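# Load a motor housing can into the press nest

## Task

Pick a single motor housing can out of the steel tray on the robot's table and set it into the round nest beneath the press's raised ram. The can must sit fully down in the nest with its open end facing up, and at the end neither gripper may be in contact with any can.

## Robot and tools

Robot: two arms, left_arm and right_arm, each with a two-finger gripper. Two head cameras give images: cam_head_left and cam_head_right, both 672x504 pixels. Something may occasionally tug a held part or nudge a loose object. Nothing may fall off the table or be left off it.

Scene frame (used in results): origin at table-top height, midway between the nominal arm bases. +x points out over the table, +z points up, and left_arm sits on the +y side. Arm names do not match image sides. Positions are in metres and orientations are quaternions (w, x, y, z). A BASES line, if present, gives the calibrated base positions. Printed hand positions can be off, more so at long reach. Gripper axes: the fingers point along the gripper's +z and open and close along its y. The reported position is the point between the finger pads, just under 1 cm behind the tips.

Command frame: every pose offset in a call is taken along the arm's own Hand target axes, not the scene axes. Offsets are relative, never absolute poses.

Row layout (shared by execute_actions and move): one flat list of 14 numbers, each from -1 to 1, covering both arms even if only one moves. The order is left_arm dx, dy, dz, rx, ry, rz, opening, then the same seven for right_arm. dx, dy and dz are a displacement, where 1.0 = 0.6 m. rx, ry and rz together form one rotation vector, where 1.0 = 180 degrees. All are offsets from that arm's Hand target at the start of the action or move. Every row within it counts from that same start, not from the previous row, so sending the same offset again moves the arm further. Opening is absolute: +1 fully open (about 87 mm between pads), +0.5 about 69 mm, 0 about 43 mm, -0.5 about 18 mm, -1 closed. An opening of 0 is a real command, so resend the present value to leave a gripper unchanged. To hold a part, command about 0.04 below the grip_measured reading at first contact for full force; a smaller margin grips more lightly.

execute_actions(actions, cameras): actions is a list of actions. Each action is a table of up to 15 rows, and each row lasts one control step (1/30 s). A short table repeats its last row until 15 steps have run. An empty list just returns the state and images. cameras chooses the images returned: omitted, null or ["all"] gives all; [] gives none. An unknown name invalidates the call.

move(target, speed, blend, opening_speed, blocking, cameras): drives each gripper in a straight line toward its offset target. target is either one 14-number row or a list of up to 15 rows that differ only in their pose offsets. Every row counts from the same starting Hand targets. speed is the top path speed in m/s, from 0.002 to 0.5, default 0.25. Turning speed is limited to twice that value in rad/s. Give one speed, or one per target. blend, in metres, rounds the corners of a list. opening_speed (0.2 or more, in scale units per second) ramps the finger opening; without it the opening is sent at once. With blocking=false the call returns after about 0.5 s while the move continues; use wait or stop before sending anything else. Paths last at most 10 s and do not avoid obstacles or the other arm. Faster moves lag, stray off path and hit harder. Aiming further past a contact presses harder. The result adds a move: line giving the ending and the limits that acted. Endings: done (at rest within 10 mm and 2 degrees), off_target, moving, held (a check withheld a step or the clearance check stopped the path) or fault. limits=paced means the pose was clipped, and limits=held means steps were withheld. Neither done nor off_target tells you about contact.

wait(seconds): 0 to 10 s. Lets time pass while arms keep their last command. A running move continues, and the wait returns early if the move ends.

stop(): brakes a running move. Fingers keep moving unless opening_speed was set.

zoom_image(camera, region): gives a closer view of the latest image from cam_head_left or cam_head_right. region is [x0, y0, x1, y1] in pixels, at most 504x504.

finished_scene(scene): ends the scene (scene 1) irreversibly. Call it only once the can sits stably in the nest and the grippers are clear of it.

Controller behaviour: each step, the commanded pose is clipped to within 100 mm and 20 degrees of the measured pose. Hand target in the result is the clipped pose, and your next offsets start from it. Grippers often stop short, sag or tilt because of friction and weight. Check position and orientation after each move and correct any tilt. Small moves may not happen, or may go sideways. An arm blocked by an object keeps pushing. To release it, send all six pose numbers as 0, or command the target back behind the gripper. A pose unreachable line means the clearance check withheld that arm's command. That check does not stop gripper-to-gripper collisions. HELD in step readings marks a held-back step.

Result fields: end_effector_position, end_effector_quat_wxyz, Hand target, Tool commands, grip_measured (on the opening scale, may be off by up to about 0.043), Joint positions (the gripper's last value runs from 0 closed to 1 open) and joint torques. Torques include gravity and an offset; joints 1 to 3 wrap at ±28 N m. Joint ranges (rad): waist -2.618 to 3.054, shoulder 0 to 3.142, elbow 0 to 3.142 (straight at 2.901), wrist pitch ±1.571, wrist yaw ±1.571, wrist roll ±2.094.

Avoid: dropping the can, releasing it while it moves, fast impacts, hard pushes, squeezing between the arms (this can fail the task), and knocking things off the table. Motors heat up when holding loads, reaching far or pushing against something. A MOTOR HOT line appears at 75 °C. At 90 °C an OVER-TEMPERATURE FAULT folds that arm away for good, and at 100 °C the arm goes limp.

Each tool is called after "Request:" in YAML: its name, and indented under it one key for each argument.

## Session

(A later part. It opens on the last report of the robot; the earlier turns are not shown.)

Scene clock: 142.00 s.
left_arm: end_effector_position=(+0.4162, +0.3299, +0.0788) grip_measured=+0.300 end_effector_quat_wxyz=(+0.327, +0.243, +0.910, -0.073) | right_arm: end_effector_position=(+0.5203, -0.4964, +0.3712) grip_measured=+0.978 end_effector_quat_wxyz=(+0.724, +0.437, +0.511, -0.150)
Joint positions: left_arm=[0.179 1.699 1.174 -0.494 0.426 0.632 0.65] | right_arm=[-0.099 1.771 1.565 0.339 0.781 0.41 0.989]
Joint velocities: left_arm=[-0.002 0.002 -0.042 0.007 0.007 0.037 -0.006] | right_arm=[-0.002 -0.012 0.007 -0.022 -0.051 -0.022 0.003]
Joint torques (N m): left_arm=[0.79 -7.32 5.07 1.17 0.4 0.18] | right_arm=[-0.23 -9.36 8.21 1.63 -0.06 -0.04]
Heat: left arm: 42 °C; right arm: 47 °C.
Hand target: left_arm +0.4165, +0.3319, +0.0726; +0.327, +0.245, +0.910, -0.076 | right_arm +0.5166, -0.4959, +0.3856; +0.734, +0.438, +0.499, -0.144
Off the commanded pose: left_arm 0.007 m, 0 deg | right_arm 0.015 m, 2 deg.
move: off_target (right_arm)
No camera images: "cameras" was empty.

Request:
move:
  target: [0,0,0,0,0,0,-0.3,0,0,0,0,0,0,1]
  opening_speed: 0.4

Request:
zoom_image:
  camera: "cam_head_right"
  region: [140, 130, 240, 230]

Request:
zoom_image:
  camera: "cam_head_left"
  region: [130, 130, 230, 230]

Scene clock: 146.17 s.
left_arm: end_effector_position=(+0.4164, +0.3292, +0.0791) grip_measured=-0.006 end_effector_quat_wxyz=(+0.328, +0.244, +0.910, -0.075) | right_arm: end_effector_position=(+0.5203, -0.4964, +0.3712) grip_measured=+0.978 end_effector_quat_wxyz=(+0.724, +0.437, +0.511, -0.150)
Joint positions: left_arm=[0.179 1.699 1.174 -0.493 0.43 0.632 0.497] | right_arm=[-0.099 1.771 1.565 0.339 0.781 0.41 0.989]
Joint velocities: left_arm=[0.012 -0.002 0.012 0.007 0.051 0.007 0.006] | right_arm=[-0.007 -0.007 -0.002 0.007 0.037 -0.007 -0.018]
Joint torques (N m): left_arm=[0.72 -7.2 5.09 1.14 0.37 0.2] | right_arm=[-0.23 -9.36 8.21 1.63 -0.06 -0.04]
Heat: left arm: 41 °C; right arm: 47 °C.
Hand target: left_arm +0.4165, +0.3319, +0.0726; +0.327, +0.245, +0.910, -0.076 | right_arm +0.5166, -0.4959, +0.3856; +0.734, +0.438, +0.499, -0.144
Off the commanded pose: left_arm 0.007 m, 0 deg | right_arm 0.015 m, 2 deg.
move: off_target (right_arm)

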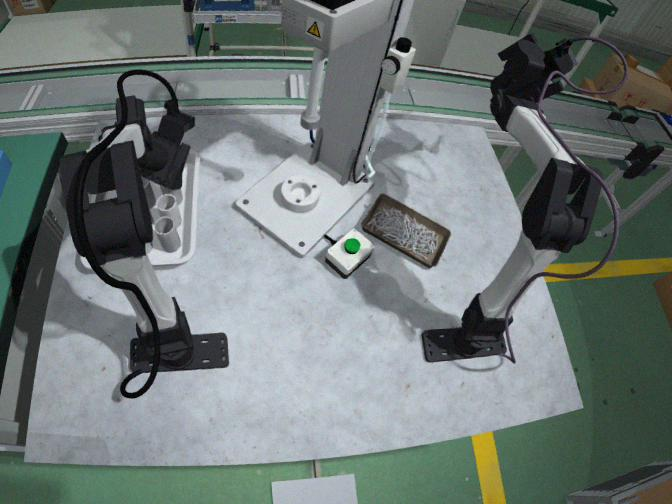

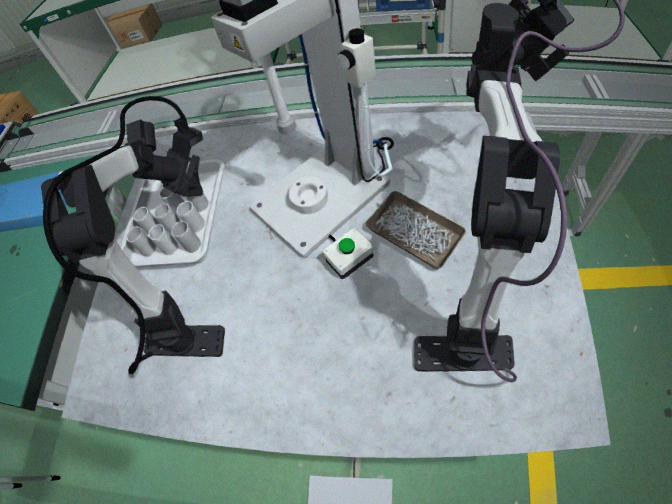

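Scaled by 5.040.

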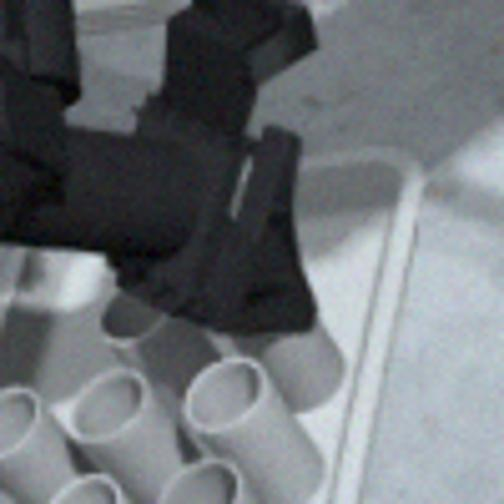

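Scaled by 5.040.

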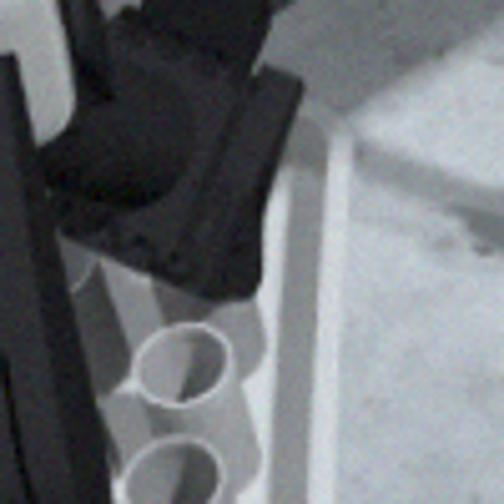

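Request:
move:
  target: [-0.139,0,-0.166,0,0,0,-0.3,0,0,0,0,0,0,1]
  speed: 0.12

Request:
zoom_image:
  camera: "cam_head_right"
  region: [120, 90, 260, 230]

Request:
zoom_image:
  camera: "cam_head_left"
  region: [110, 90, 250, 230]

Scene clock: 150.77 s.
left_arm: end_effector_position=(+0.4141, +0.3288, +0.1880) grip_measured=-0.006 end_effector_quat_wxyz=(+0.311, +0.241, +0.915, -0.084) | right_arm: end_effector_position=(+0.5203, -0.4964, +0.3712) grip_measured=+0.978 end_effector_quat_wxyz=(+0.724, +0.437, +0.511, -0.150)
Joint positions: left_arm=[0.179 1.699 1.625 -0.985 0.43 0.633 0.497] | right_arm=[-0.099 1.771 1.565 0.339 0.781 0.41 0.989]
Joint velocities: left_arm=[0.012 -0.002 0.007 -0.051 -0.081 -0.007 0.006] | right_arm=[-0.007 -0.007 -0.002 -0.037 -0.037 0.007 0.008]
Joint torques (N m): left_arm=[-0.4 -9.65 8.58 0.88 0.32 0.04] | right_arm=[-0.23 -9.36 8.21 1.63 -0.06 -0.04]
Heat: left arm: 41 °C; right arm: 47 °C.
Hand target: left_arm +0.4186, +0.3275, +0.2026; +0.327, +0.245, +0.910, -0.076 | right_arm +0.5166, -0.4959, +0.3856; +0.734, +0.438, +0.499, -0.144
Off the commanded pose: left_arm 0.015 m, 2 deg | right_arm 0.015 m, 2 deg.
move: off_target (left_arm, right_arm)

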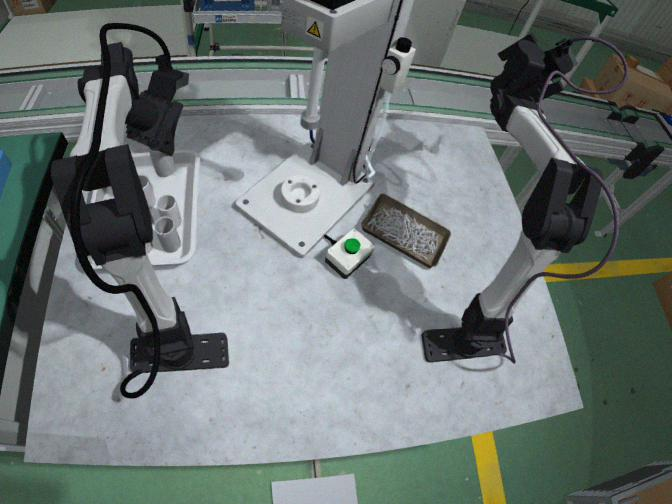

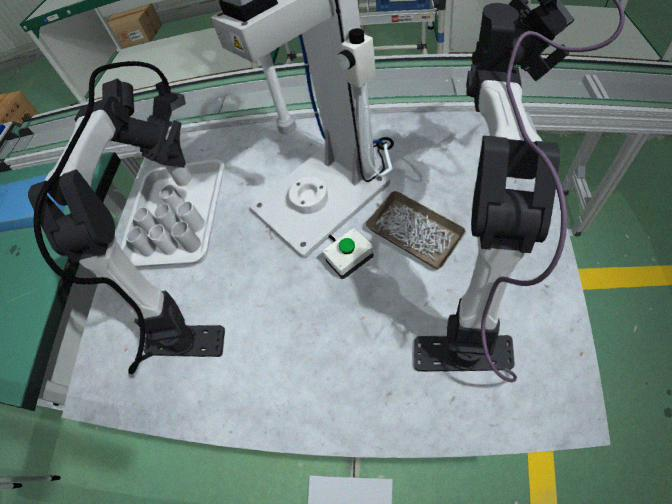

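Scaled by 3.600.

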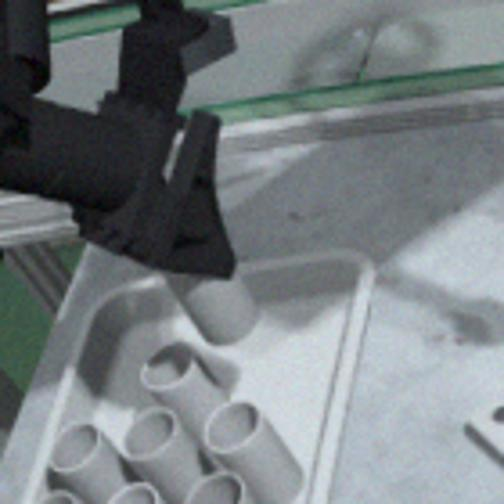

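Scaled by 3.600.

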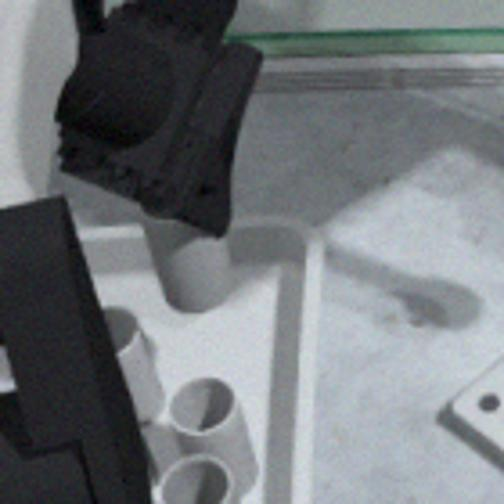

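Request:
move:
  target: [-0.139,-0.428,0.117,0,0,0,-0.3,0,0,0,0,0,0,1]
  speed: 0.2

Request:
zoom_image:
  camera: "cam_head_right"
  region: [230, 90, 370, 230]

Request:
zoom_image:
  camera: "cam_head_left"
  region: [230, 90, 370, 230]

Scene clock: 158.37 s.
left_arm: end_effector_position=(+0.3618, +0.1039, +0.1921) grip_measured=-0.008 end_effector_quat_wxyz=(+0.283, +0.209, +0.936, -0.032) | right_arm: end_effector_position=(+0.5203, -0.4964, +0.3712) grip_measured=+0.978 end_effector_quat_wxyz=(+0.724, +0.437, +0.511, -0.150)
Joint positions: left_arm=[-0.59 1.651 1.6 -0.952 -0.11 -0.065 0.496] | right_arm=[-0.099 1.771 1.565 0.339 0.781 0.41 0.989]
Joint velocities: left_arm=[0.017 0.002 -0.007 0.037 -0.022 -0.037 -0.001] | right_arm=[0.002 0.007 -0.002 0.007 -0.022 0.081 -0.018]
Joint torques (N m): left_arm=[-5.09 -3.51 8.96 2.33 0.75 0.06] | right_arm=[-0.21 -9.35 8.21 1.63 -0.06 -0.04]
Heat: left arm: 41 °C; right arm: 47 °C.
Hand target: left_arm +0.3839, +0.0472, +0.1978; +0.325, +0.239, +0.910, -0.094 | right_arm +0.5166, -0.4959, +0.3856; +0.734, +0.438, +0.499, -0.144
Off the commanded pose: left_arm 0.059 m, 9 deg | right_arm 0.015 m, 2 deg.
move: off_target (left_arm, right_arm)

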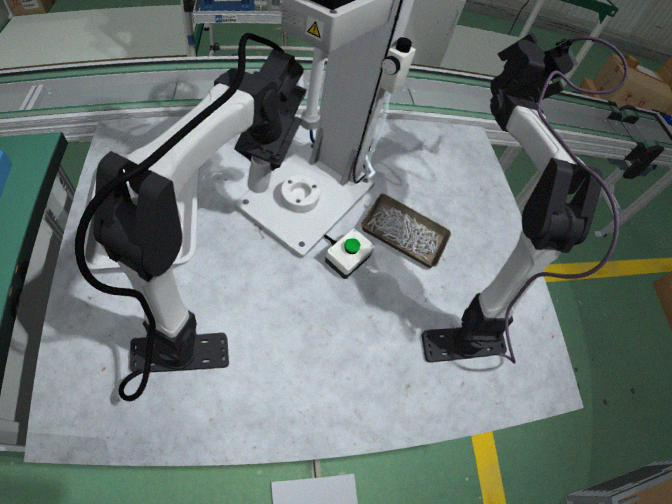

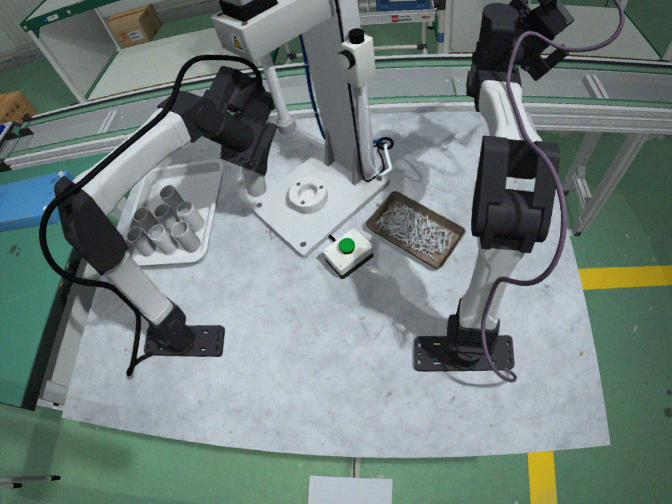

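Scaled by 3.600.

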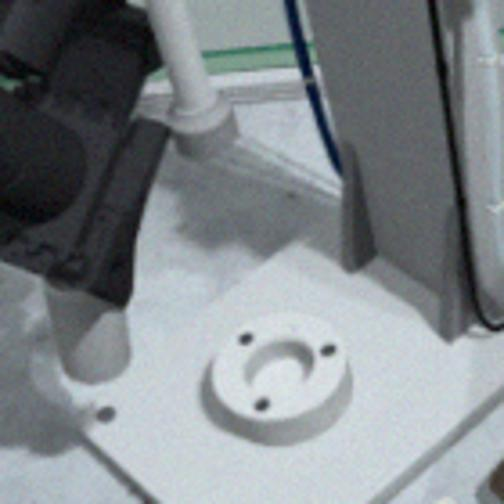

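Scaled by 3.600.

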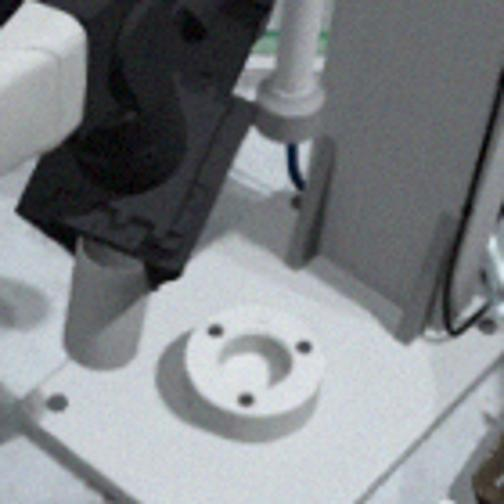

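Request:
move:
  target: [0.061,0.137,-0.051,0,0,0,-0.3,0,0,0,0,0,0,1]

Request:
zoom_image:
  camera: "cam_head_right"
  region: [170, 20, 310, 160]

Request:
zoom_image:
  camera: "cam_head_left"
  region: [200, 20, 340, 160]

Scene clock: 165.63 s.
left_arm: end_effector_position=(+0.3823, +0.1456, +0.1859) grip_measured=-0.007 end_effector_quat_wxyz=(+0.301, +0.235, +0.920, -0.082) | right_arm: end_effector_position=(+0.5203, -0.4964, +0.3712) grip_measured=+0.978 end_effector_quat_wxyz=(+0.724, +0.437, +0.511, -0.150)
Joint positions: left_arm=[-0.394 1.593 1.489 -0.839 0.104 0.126 0.496] | right_arm=[-0.099 1.771 1.565 0.339 0.781 0.41 0.989]
Joint velocities: left_arm=[0.002 0.002 0.007 0.051 -0.022 0.066 -0.006] | right_arm=[0.007 0.007 0.012 0.037 -0.037 -0.037 -0.013]
Joint torques (N m): left_arm=[-0.02 -11.21 5.74 1.37 0.27 0.2] | right_arm=[-0.21 -9.36 8.21 1.63 -0.06 -0.04]
Heat: left arm: 41 °C; right arm: 47 °C.
Hand target: left_arm +0.3841, +0.1431, +0.1993; +0.327, +0.241, +0.910, -0.089 | right_arm +0.5166, -0.4959, +0.3856; +0.734, +0.438, +0.499, -0.144
Off the commanded pose: left_arm 0.011 m, 3 deg | right_arm 0.015 m, 2 deg.
move: off_target (left_arm, right_arm)

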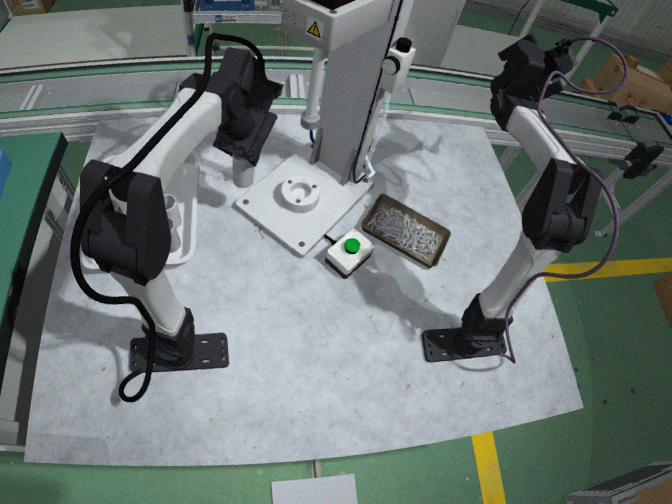

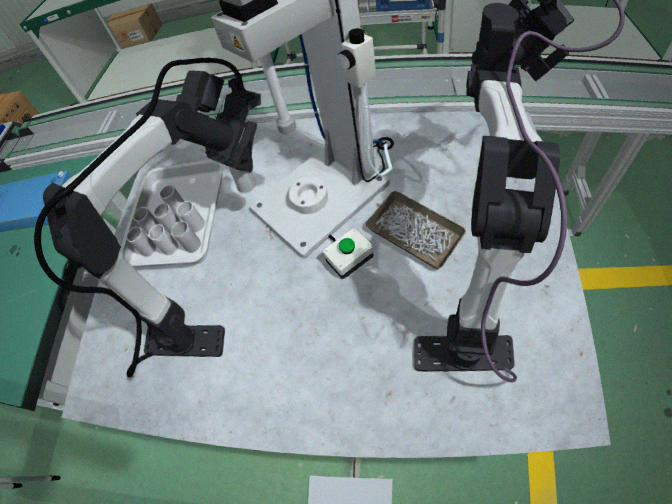

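Scaled by 3.600.

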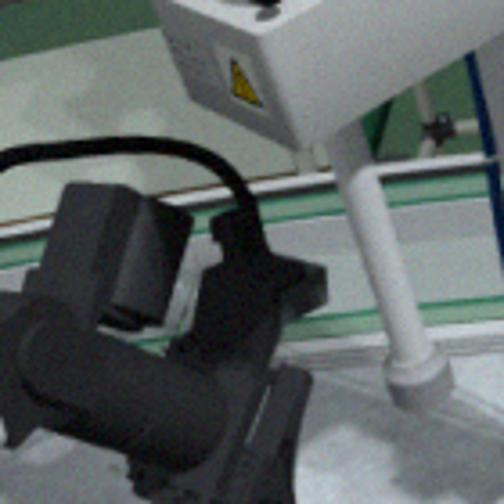

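Scaled by 3.600.

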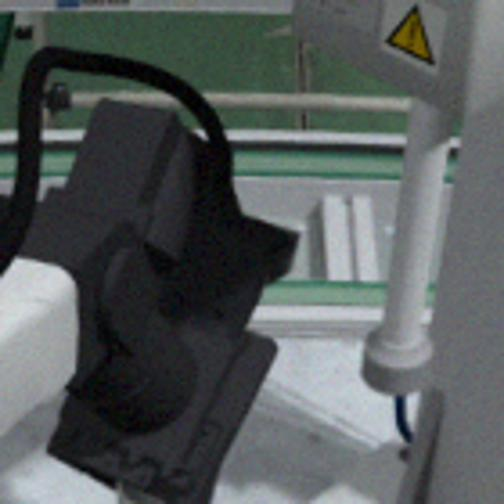

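Request:
move:
  target: [0.172,-0.07,0.0065,0,0,0,-0.3,0,0,0,0,0,0,1]

Request:
zoom_image:
  camera: "cam_head_right"
  region: [170, 120, 310, 260]

Request:
zoom_image:
  camera: "cam_head_left"
  region: [170, 120, 310, 260]

Scene clock: 180.00 s.
left_arm: end_effector_position=(+0.2913, +0.1482, +0.1252) grip_measured=-0.007 end_effector_quat_wxyz=(+0.305, +0.244, +0.916, -0.089) | right_arm: end_effector_position=(+0.5203, -0.4964, +0.3712) grip_measured=+0.978 end_effector_quat_wxyz=(+0.724, +0.437, +0.511, -0.150)
Joint positions: left_arm=[-0.503 1.248 0.951 -0.628 0.057 0.052 0.496] | right_arm=[-0.099 1.771 1.565 0.339 0.781 0.41 0.989]
Joint velocities: left_arm=[0.007 -0.012 0.007 0.007 -0.022 0.051 -0.016] | right_arm=[-0.007 0.012 0.012 -0.022 -0.007 0.11 -0.024]
Joint torques (N m): left_arm=[-0.59 -6.94 5.75 1.43 0.07 -0.06] | right_arm=[-0.23 -9.35 8.21 1.63 -0.06 -0.04]
Heat: left arm: 40 °C; right arm: 47 °C.
Hand target: left_arm +0.2950, +0.1453, +0.1328; +0.326, +0.240, +0.910, -0.091 | right_arm +0.5166, -0.4959, +0.3856; +0.734, +0.438, +0.499, -0.144
Off the commanded pose: left_arm 0.008 m, 3 deg | right_arm 0.015 m, 2 deg.
move: off_target (left_arm, right_arm)

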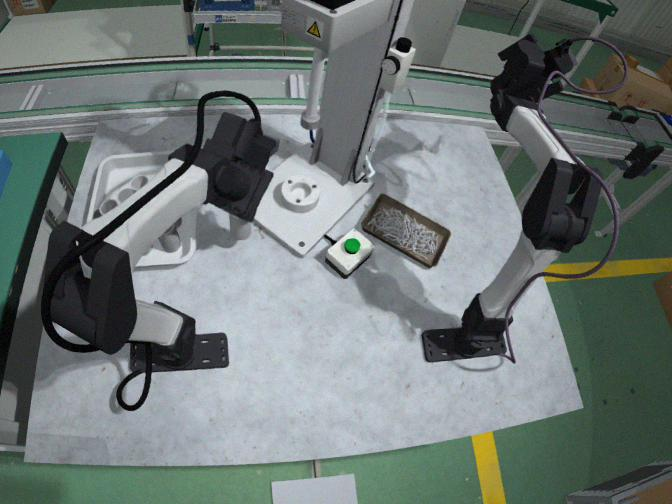

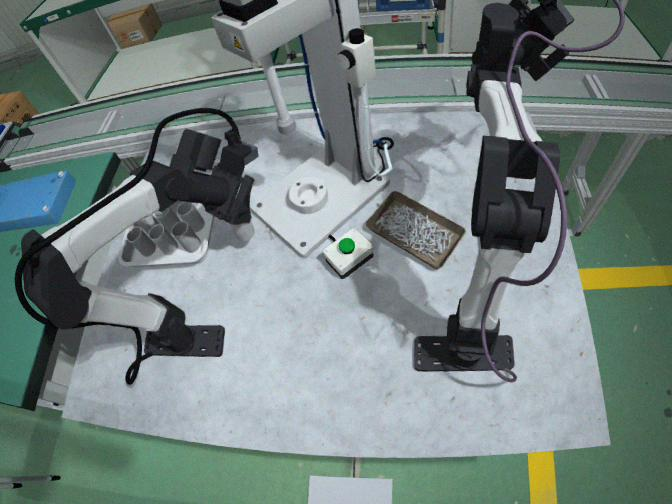

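Scaled by 3.600.

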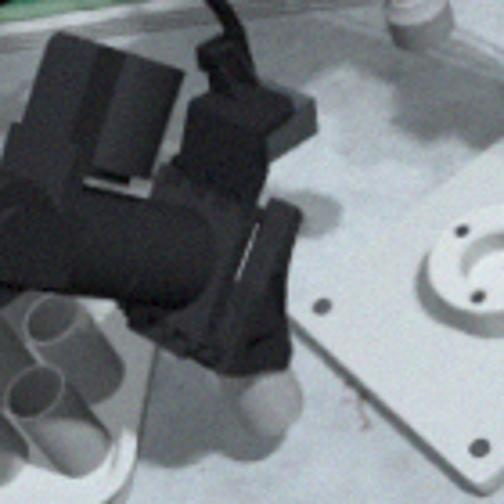

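Scaled by 3.600.

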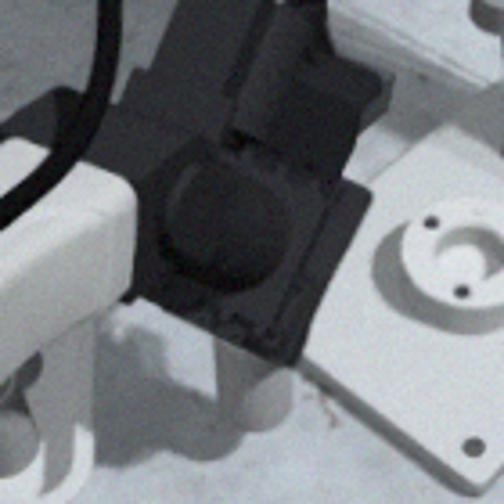

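Request:
move:
  target: [0.0536,0,0.0638,0,0,0,-0.3,0,0,0,0,0,0,1]
  speed: 0.08

Request:
zoom_image:
  camera: "cam_head_right"
  region: [170, 150, 310, 290]

Request:
zoom_image:
  camera: "cam_head_left"
  region: [170, 150, 310, 290]

Scene clock: 184.83 s.
left_arm: end_effector_position=(+0.2899, +0.1490, +0.0820) grip_measured=-0.007 end_effector_quat_wxyz=(+0.317, +0.244, +0.912, -0.091) | right_arm: end_effector_position=(+0.5203, -0.4964, +0.3712) grip_measured=+0.978 end_effector_quat_wxyz=(+0.724, +0.437, +0.511, -0.150)
Joint positions: left_arm=[-0.503 1.248 0.765 -0.419 0.056 0.052 0.496] | right_arm=[-0.099 1.771 1.565 0.339 0.781 0.41 0.989]
Joint velocities: left_arm=[-0.017 -0.002 0.017 -0.022 -0.051 0.007 -0.006] | right_arm=[-0.007 -0.002 -0.002 -0.037 0.066 0.022 -0.003]
Joint torques (N m): left_arm=[-0.57 -4.15 5.76 1.46 0.05 -0.06] | right_arm=[-0.23 -9.36 8.21 1.63 -0.06 -0.04]
Heat: left arm: 40 °C; right arm: 47 °C.
Hand target: left_arm +0.2940, +0.1460, +0.0827; +0.326, +0.240, +0.910, -0.091 | right_arm +0.5166, -0.4959, +0.3856; +0.734, +0.438, +0.499, -0.144
Off the commanded pose: left_arm 0.006 m, 1 deg | right_arm 0.015 m, 2 deg.
move: off_target (right_arm)

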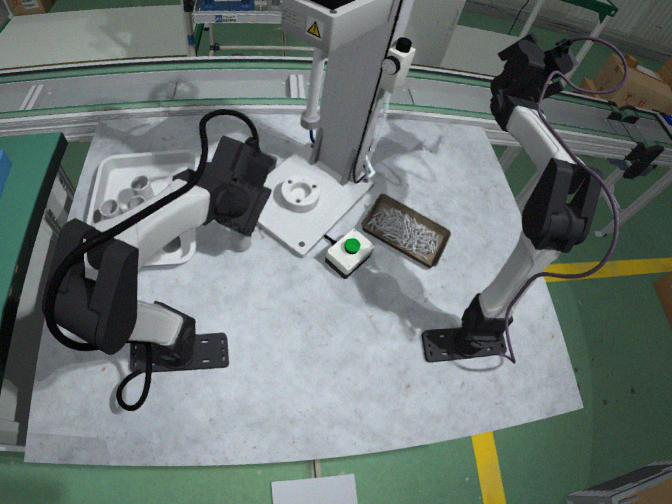

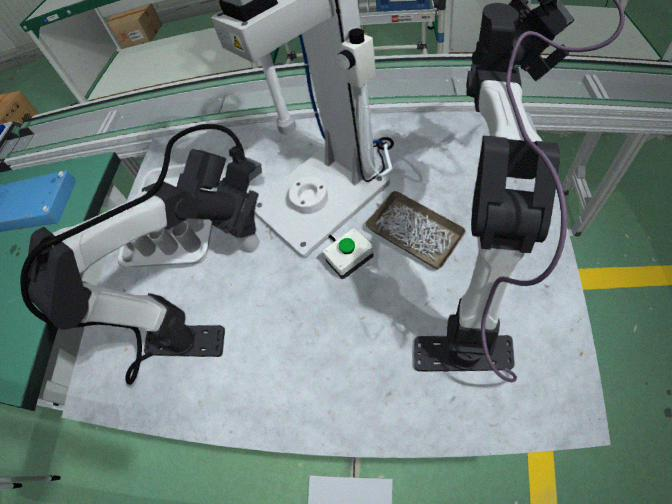

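Scaled by 3.600.

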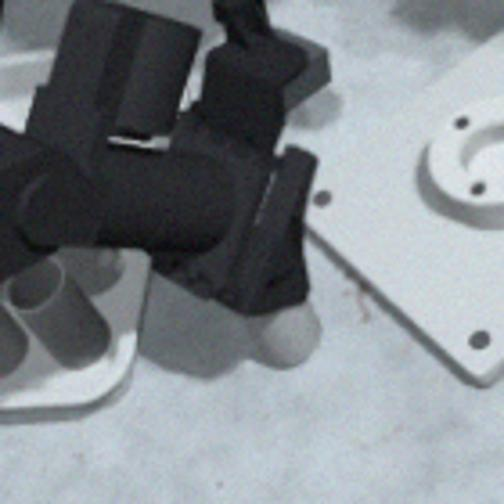

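Scaled by 3.600.

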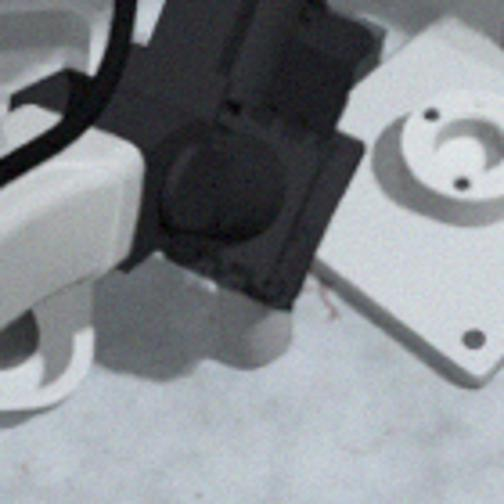

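Request:
move:
  target: [0.0075,0,0.009,0,0,0,-0.3,0,0,0,0,0,0,1]
  speed: 0.03
  cameras: []

Request:
move:
  target: [0.0075,0,0.009,0,0,0,-0.3,0,0,0,0,0,0,1]
  speed: 0.03

Request:
zoom_image:
  camera: "cam_head_right"
  region: [170, 150, 310, 290]

Request:
zoom_image:
  camera: "cam_head_left"
  region: [170, 150, 310, 290]

Scene clock: 189.27 s.
left_arm: end_effector_position=(+0.2902, +0.1488, +0.0762) grip_measured=-0.007 end_effector_quat_wxyz=(+0.318, +0.243, +0.912, -0.091) | right_arm: end_effector_position=(+0.5203, -0.4964, +0.3712) grip_measured=+0.978 end_effector_quat_wxyz=(+0.724, +0.437, +0.511, -0.150)
Joint positions: left_arm=[-0.503 1.253 0.743 -0.388 0.056 0.052 0.496] | right_arm=[-0.099 1.771 1.565 0.339 0.781 0.41 0.989]
Joint velocities: left_arm=[-0.007 -0.012 0.012 0.037 -0.051 -0.007 0.001] | right_arm=[0.012 0.007 -0.002 0.007 0.022 -0.081 0.013]
Joint torques (N m): left_arm=[-0.59 -3.95 5.68 1.44 0.03 -0.05] | right_arm=[-0.23 -9.35 8.21 1.63 -0.06 -0.04]
Heat: left arm: 39 °C; right arm: 47 °C.
Hand target: left_arm +0.2939, +0.1461, +0.0757; +0.326, +0.240, +0.910, -0.091 | right_arm +0.5166, -0.4959, +0.3856; +0.734, +0.438, +0.499, -0.144
Off the commanded pose: left_arm 0.005 m, 1 deg | right_arm 0.015 m, 2 deg.
move: off_target (right_arm)
No camera images: "cameras" was empty.

Scene clock: 189.97 s.
left_arm: end_effector_position=(+0.2923, +0.1478, +0.0751) grip_measured=-0.007 end_effector_quat_wxyz=(+0.325, +0.243, +0.909, -0.093) | right_arm: end_effector_position=(+0.5203, -0.4964, +0.3712) grip_measured=+0.978 end_effector_quat_wxyz=(+0.724, +0.437, +0.511, -0.150)
Joint positions: left_arm=[-0.503 1.253 0.731 -0.362 0.056 0.052 0.496] | right_arm=[-0.099 1.771 1.565 0.339 0.781 0.41 0.989]
Joint velocities: left_arm=[-0.012 0.007 -0.012 0.022 -0.022 0.007 -0.004] | right_arm=[0.002 0.002 -0.017 -0.081 -0.066 -0.051 -0.003]
Joint torques (N m): left_arm=[-0.5 -3.03 4.66 1.53 0.03 -0.05] | right_arm=[-0.23 -9.36 8.21 1.63 -0.06 -0.04]
Heat: left arm: 39 °C; right arm: 47 °C.
Hand target: left_arm +0.2938, +0.1462, +0.0686; +0.326, +0.240, +0.910, -0.091 | right_arm +0.5166, -0.4959, +0.3856; +0.734, +0.438, +0.499, -0.144
Off the commanded pose: left_arm 0.007 m, 0 deg | right_arm 0.015 m, 2 deg.
move: off_target (right_arm)

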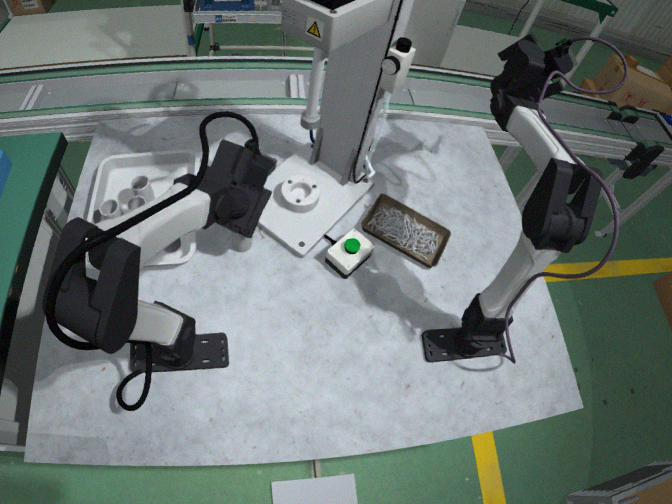

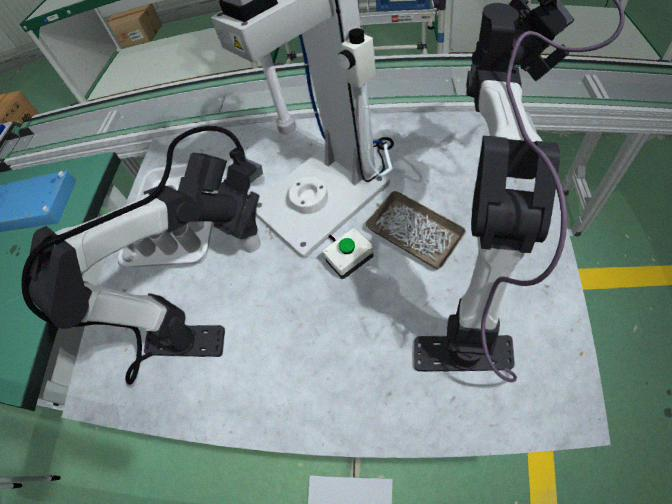

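Scaled by 3.600.

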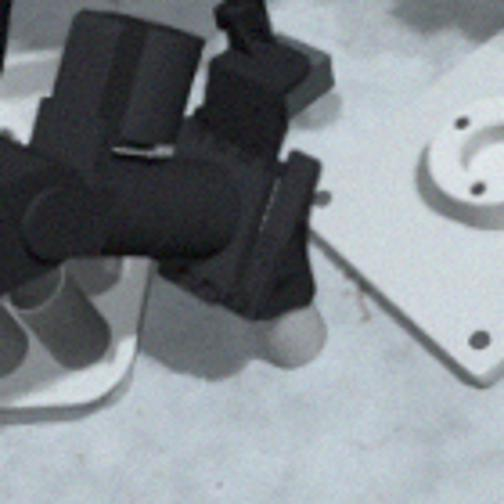

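Scaled by 3.600.

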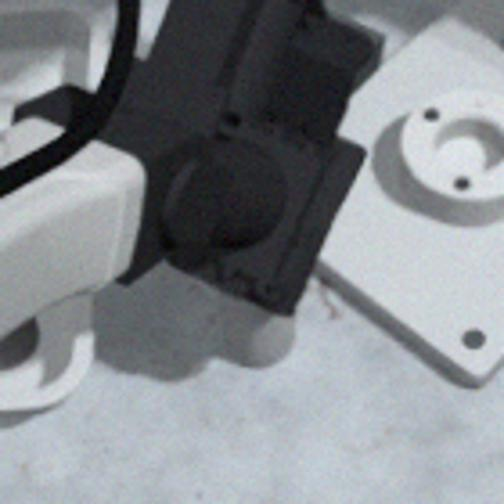

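Request:
move:
  target: [-0.005,0,-0.006,0,0,0,0.35,0,0,0,0,0,0,1]
  opening_speed: 0.5
  cameras: []

Request:
move:
  target: [-0.139,0,-0.166,0,0,0,0.35,0,0,0,0,0,0,1]
  speed: 0.15

Request:
zoom_image:
  camera: "cam_head_right"
  region: [170, 150, 310, 290]

Request:
zoom_image:
  camera: "cam_head_left"
  region: [170, 150, 310, 290]

Scene clock: 194.57 s.
left_arm: end_effector_position=(+0.2926, +0.1477, +0.0752) grip_measured=+0.350 end_effector_quat_wxyz=(+0.325, +0.243, +0.909, -0.093) | right_arm: end_effector_position=(+0.5203, -0.4964, +0.3712) grip_measured=+0.978 end_effector_quat_wxyz=(+0.724, +0.437, +0.511, -0.150)
Joint positions: left_arm=[-0.503 1.253 0.731 -0.361 0.056 0.052 0.675] | right_arm=[-0.099 1.771 1.565 0.339 0.781 0.41 0.989]
Joint velocities: left_arm=[0.012 0.002 -0.002 0.007 0.051 0.022 -0.004] | right_arm=[-0.002 -0.007 0.007 -0.066 -0.007 0.051 -0.029]
Joint torques (N m): left_arm=[-0.54 -3.58 5.93 1.31 0.04 -0.05] | right_arm=[-0.23 -9.35 8.21 1.63 -0.06 -0.04]
Heat: left arm: 39 °C; right arm: 47 °C.
Hand target: left_arm +0.2939, +0.1461, +0.0734; +0.326, +0.240, +0.910, -0.091 | right_arm +0.5166, -0.4959, +0.3856; +0.734, +0.438, +0.499, -0.144
Off the commanded pose: left_arm 0.003 m, 0 deg | right_arm 0.015 m, 2 deg.
move: off_target (right_arm)
No camera images: "cameras" was empty.

Scene clock: 196.23 s.
left_arm: end_effector_position=(+0.2948, +0.1467, +0.1983) grip_measured=+0.350 end_effector_quat_wxyz=(+0.324, +0.242, +0.910, -0.092) | right_arm: end_effector_position=(+0.5203, -0.4964, +0.3712) grip_measured=+0.978 end_effector_quat_wxyz=(+0.724, +0.437, +0.511, -0.150)
Joint positions: left_arm=[-0.503 1.248 1.222 -0.859 0.056 0.051 0.675] | right_arm=[-0.099 1.771 1.565 0.339 0.781 0.41 0.989]
Joint velocities: left_arm=[0.002 0.002 -0.012 0.037 -0.051 -0.051 0.009] | right_arm=[0.017 -0.002 -0.017 0.037 -0.022 -0.081 0.003]
Joint torques (N m): left_arm=[-0.75 -3.6 8.16 1.12 0.04 -0.05] | right_arm=[-0.23 -9.36 8.21 1.63 -0.06 -0.04]
Heat: left arm: 39 °C; right arm: 47 °C.
Hand target: left_arm +0.2963, +0.1444, +0.2032; +0.326, +0.240, +0.910, -0.091 | right_arm +0.5166, -0.4959, +0.3856; +0.734, +0.438, +0.499, -0.144
Off the commanded pose: left_arm 0.005 m, 0 deg | right_arm 0.015 m, 2 deg.
move: off_target (right_arm)

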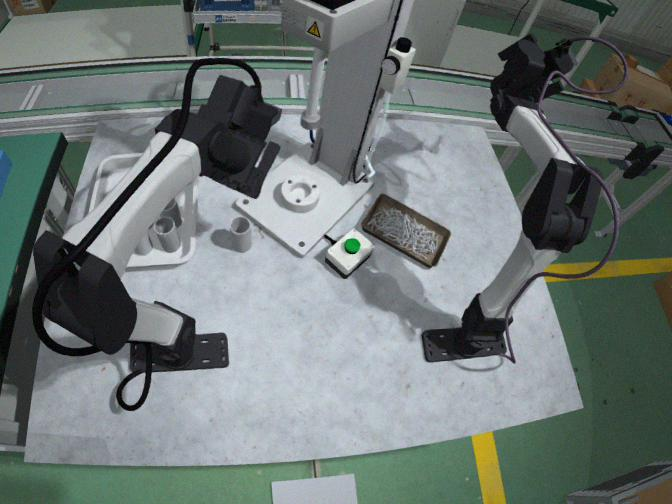

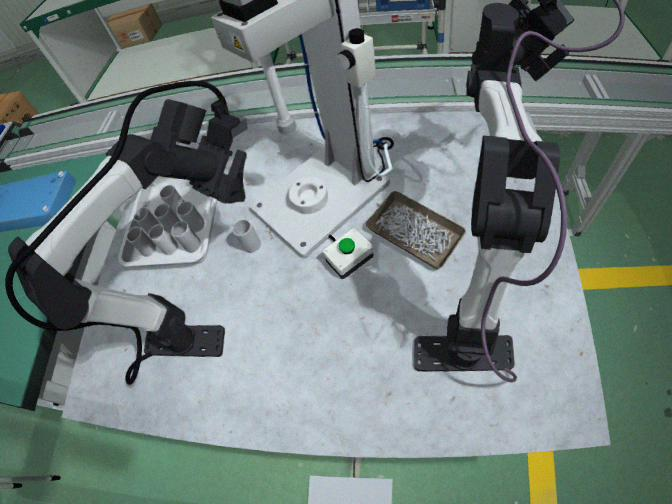

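Scaled by 3.600.

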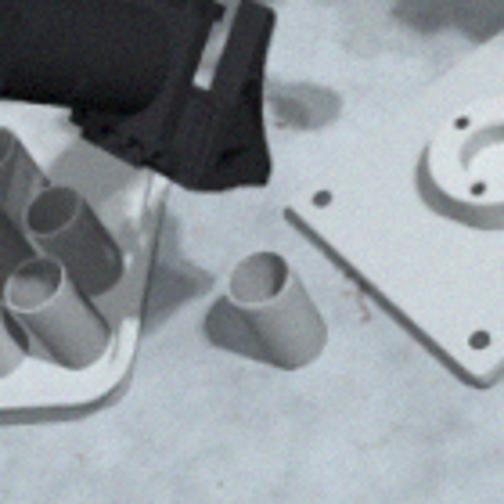

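Scaled by 3.600.

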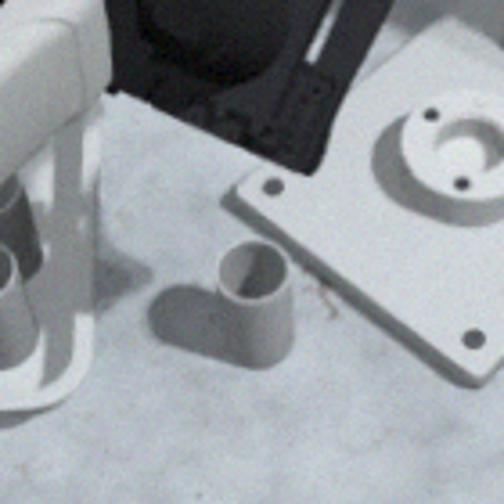

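Request:
move:
  target: [0.019,0.002,0.012,0.0238,-0.194,0.0151,0.35,0,0,0,0,0,0,1]

Request:
zoom_image:
  camera: "cam_head_right"
  region: [120, 110, 310, 300]

Request:
zoom_image:
  camera: "cam_head_left"
  region: [170, 150, 310, 290]

Scene clock: 217.73 s.
left_arm: end_effector_position=(+0.2899, +0.1490, +0.1943) grip_measured=+0.350 end_effector_quat_wxyz=(+0.573, +0.239, +0.762, -0.182) | right_arm: end_effector_position=(+0.5203, -0.4964, +0.3712) grip_measured=+0.978 end_effector_quat_wxyz=(+0.724, +0.437, +0.511, -0.150)
Joint positions: left_arm=[-0.384 0.747 0.551 -0.095 0.268 0.076 0.675] | right_arm=[-0.099 1.771 1.565 0.339 0.781 0.41 0.989]
Joint velocities: left_arm=[0.017 -0.012 -0.012 0.037 -0.007 -0.022 -0.004] | right_arm=[0.002 -0.012 -0.012 -0.11 0.037 -0.007 0.003]
Joint torques (N m): left_arm=[0.53 -1.22 5.85 1.84 0.23 0.08] | right_arm=[-0.23 -9.36 8.21 1.63 -0.06 -0.04]
Heat: left arm: 43 °C; right arm: 48 °C.
Hand target: left_arm +0.2905, +0.1492, +0.1933; +0.576, +0.240, +0.759, -0.184 | right_arm +0.5166, -0.4959, +0.3856; +0.734, +0.438, +0.499, -0.144
Off the commanded pose: left_arm 0.005 m, 1 deg | right_arm 0.015 m, 2 deg.
move: off_target (right_arm)

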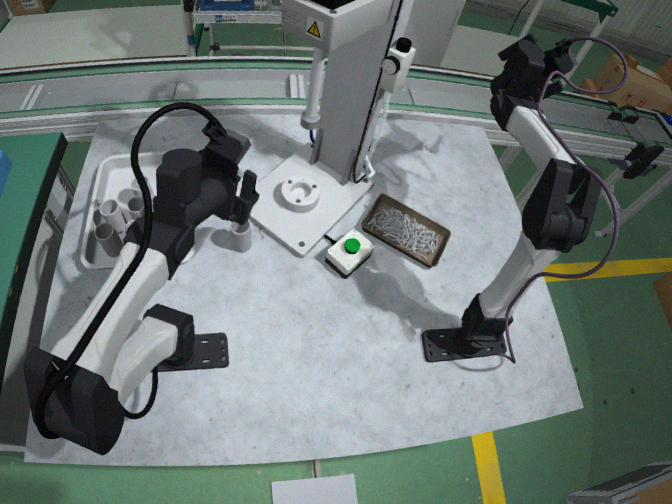

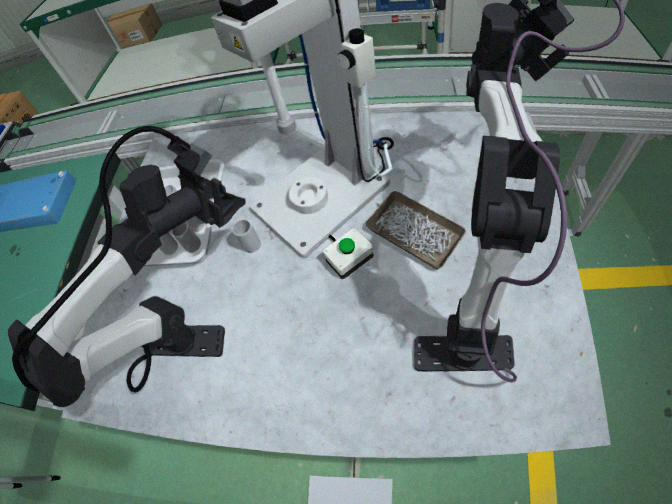

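Scaled by 2.653.

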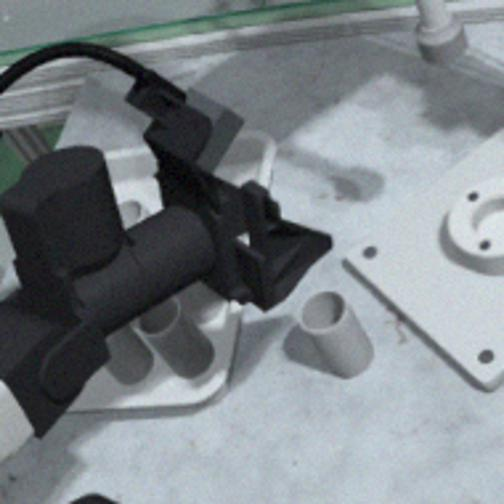

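Scaled by 3.600.

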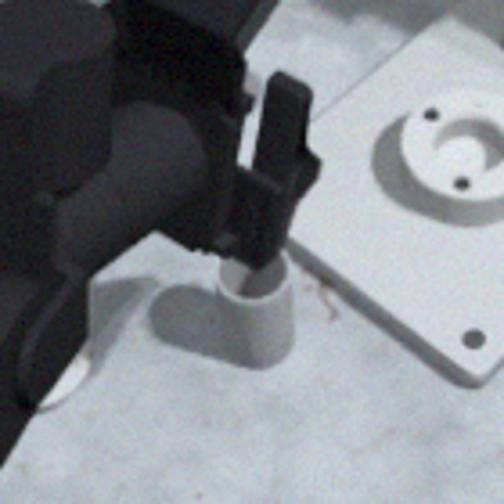

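Request:
move:
  target: [0.123,0,0.04,0,0,0,0.35,0,0,0,0,0,0,1]
  speed: 0.15

Request:
zoom_image:
  camera: "cam_head_right"
  region: [170, 150, 310, 290]

Request:
zoom_image:
  camera: "cam_head_left"
  region: [170, 150, 310, 290]

Scene clock: 224.53 s.
left_arm: end_effector_position=(+0.2924, +0.1481, +0.1176) grip_measured=+0.350 end_effector_quat_wxyz=(+0.576, +0.239, +0.760, -0.182) | right_arm: end_effector_position=(+0.5203, -0.4964, +0.3712) grip_measured=+0.978 end_effector_quat_wxyz=(+0.724, +0.437, +0.511, -0.150)
Joint positions: left_arm=[-0.384 0.83 0.257 0.288 0.269 0.076 0.675] | right_arm=[-0.099 1.771 1.565 0.339 0.781 0.41 0.989]
Joint velocities: left_arm=[-0.007 -0.012 0.012 -0.066 -0.037 -0.022 -0.001] | right_arm=[0.007 0.002 -0.002 0.051 -0.051 -0.051 -0.018]
Joint torques (N m): left_arm=[0.51 -0.7 5.71 1.78 0.22 0.08] | right_arm=[-0.23 -9.36 8.21 1.63 -0.06 -0.04]
Heat: left arm: 42 °C; right arm: 48 °C.
Hand target: left_arm +0.2926, +0.1482, +0.1155; +0.576, +0.240, +0.759, -0.184 | right_arm +0.5166, -0.4959, +0.3856; +0.734, +0.438, +0.499, -0.144
Off the commanded pose: left_arm 0.002 m, 0 deg | right_arm 0.015 m, 2 deg.
move: off_target (right_arm)

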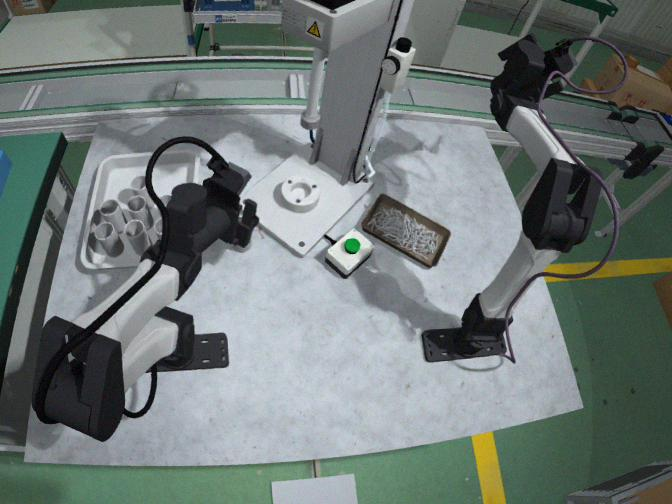

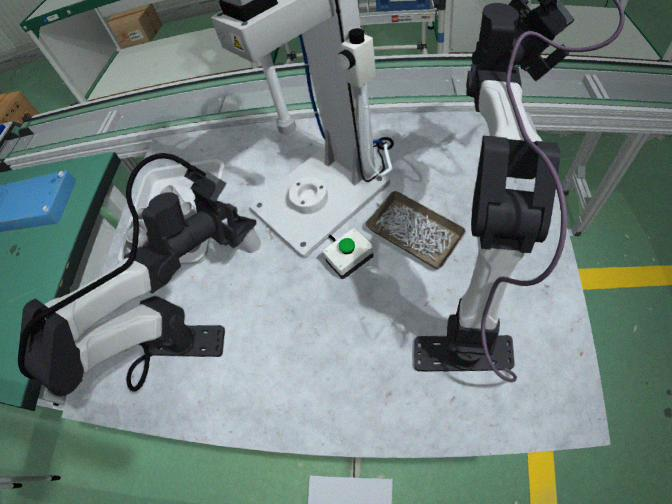

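Scaled by 3.600.

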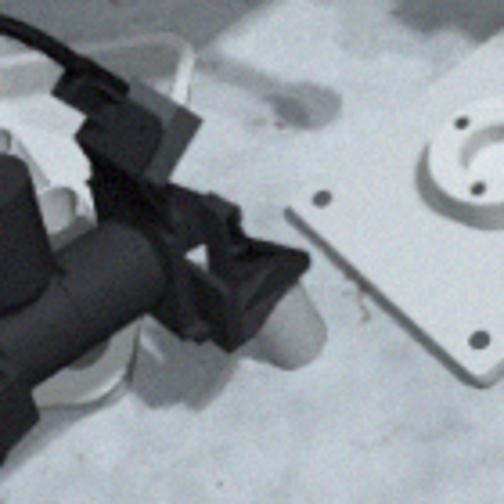

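Scaled by 3.600.

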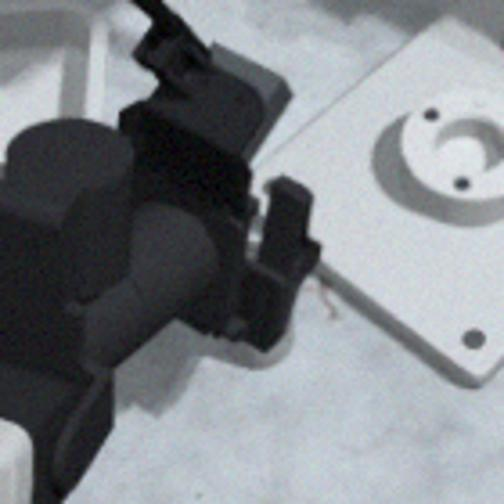

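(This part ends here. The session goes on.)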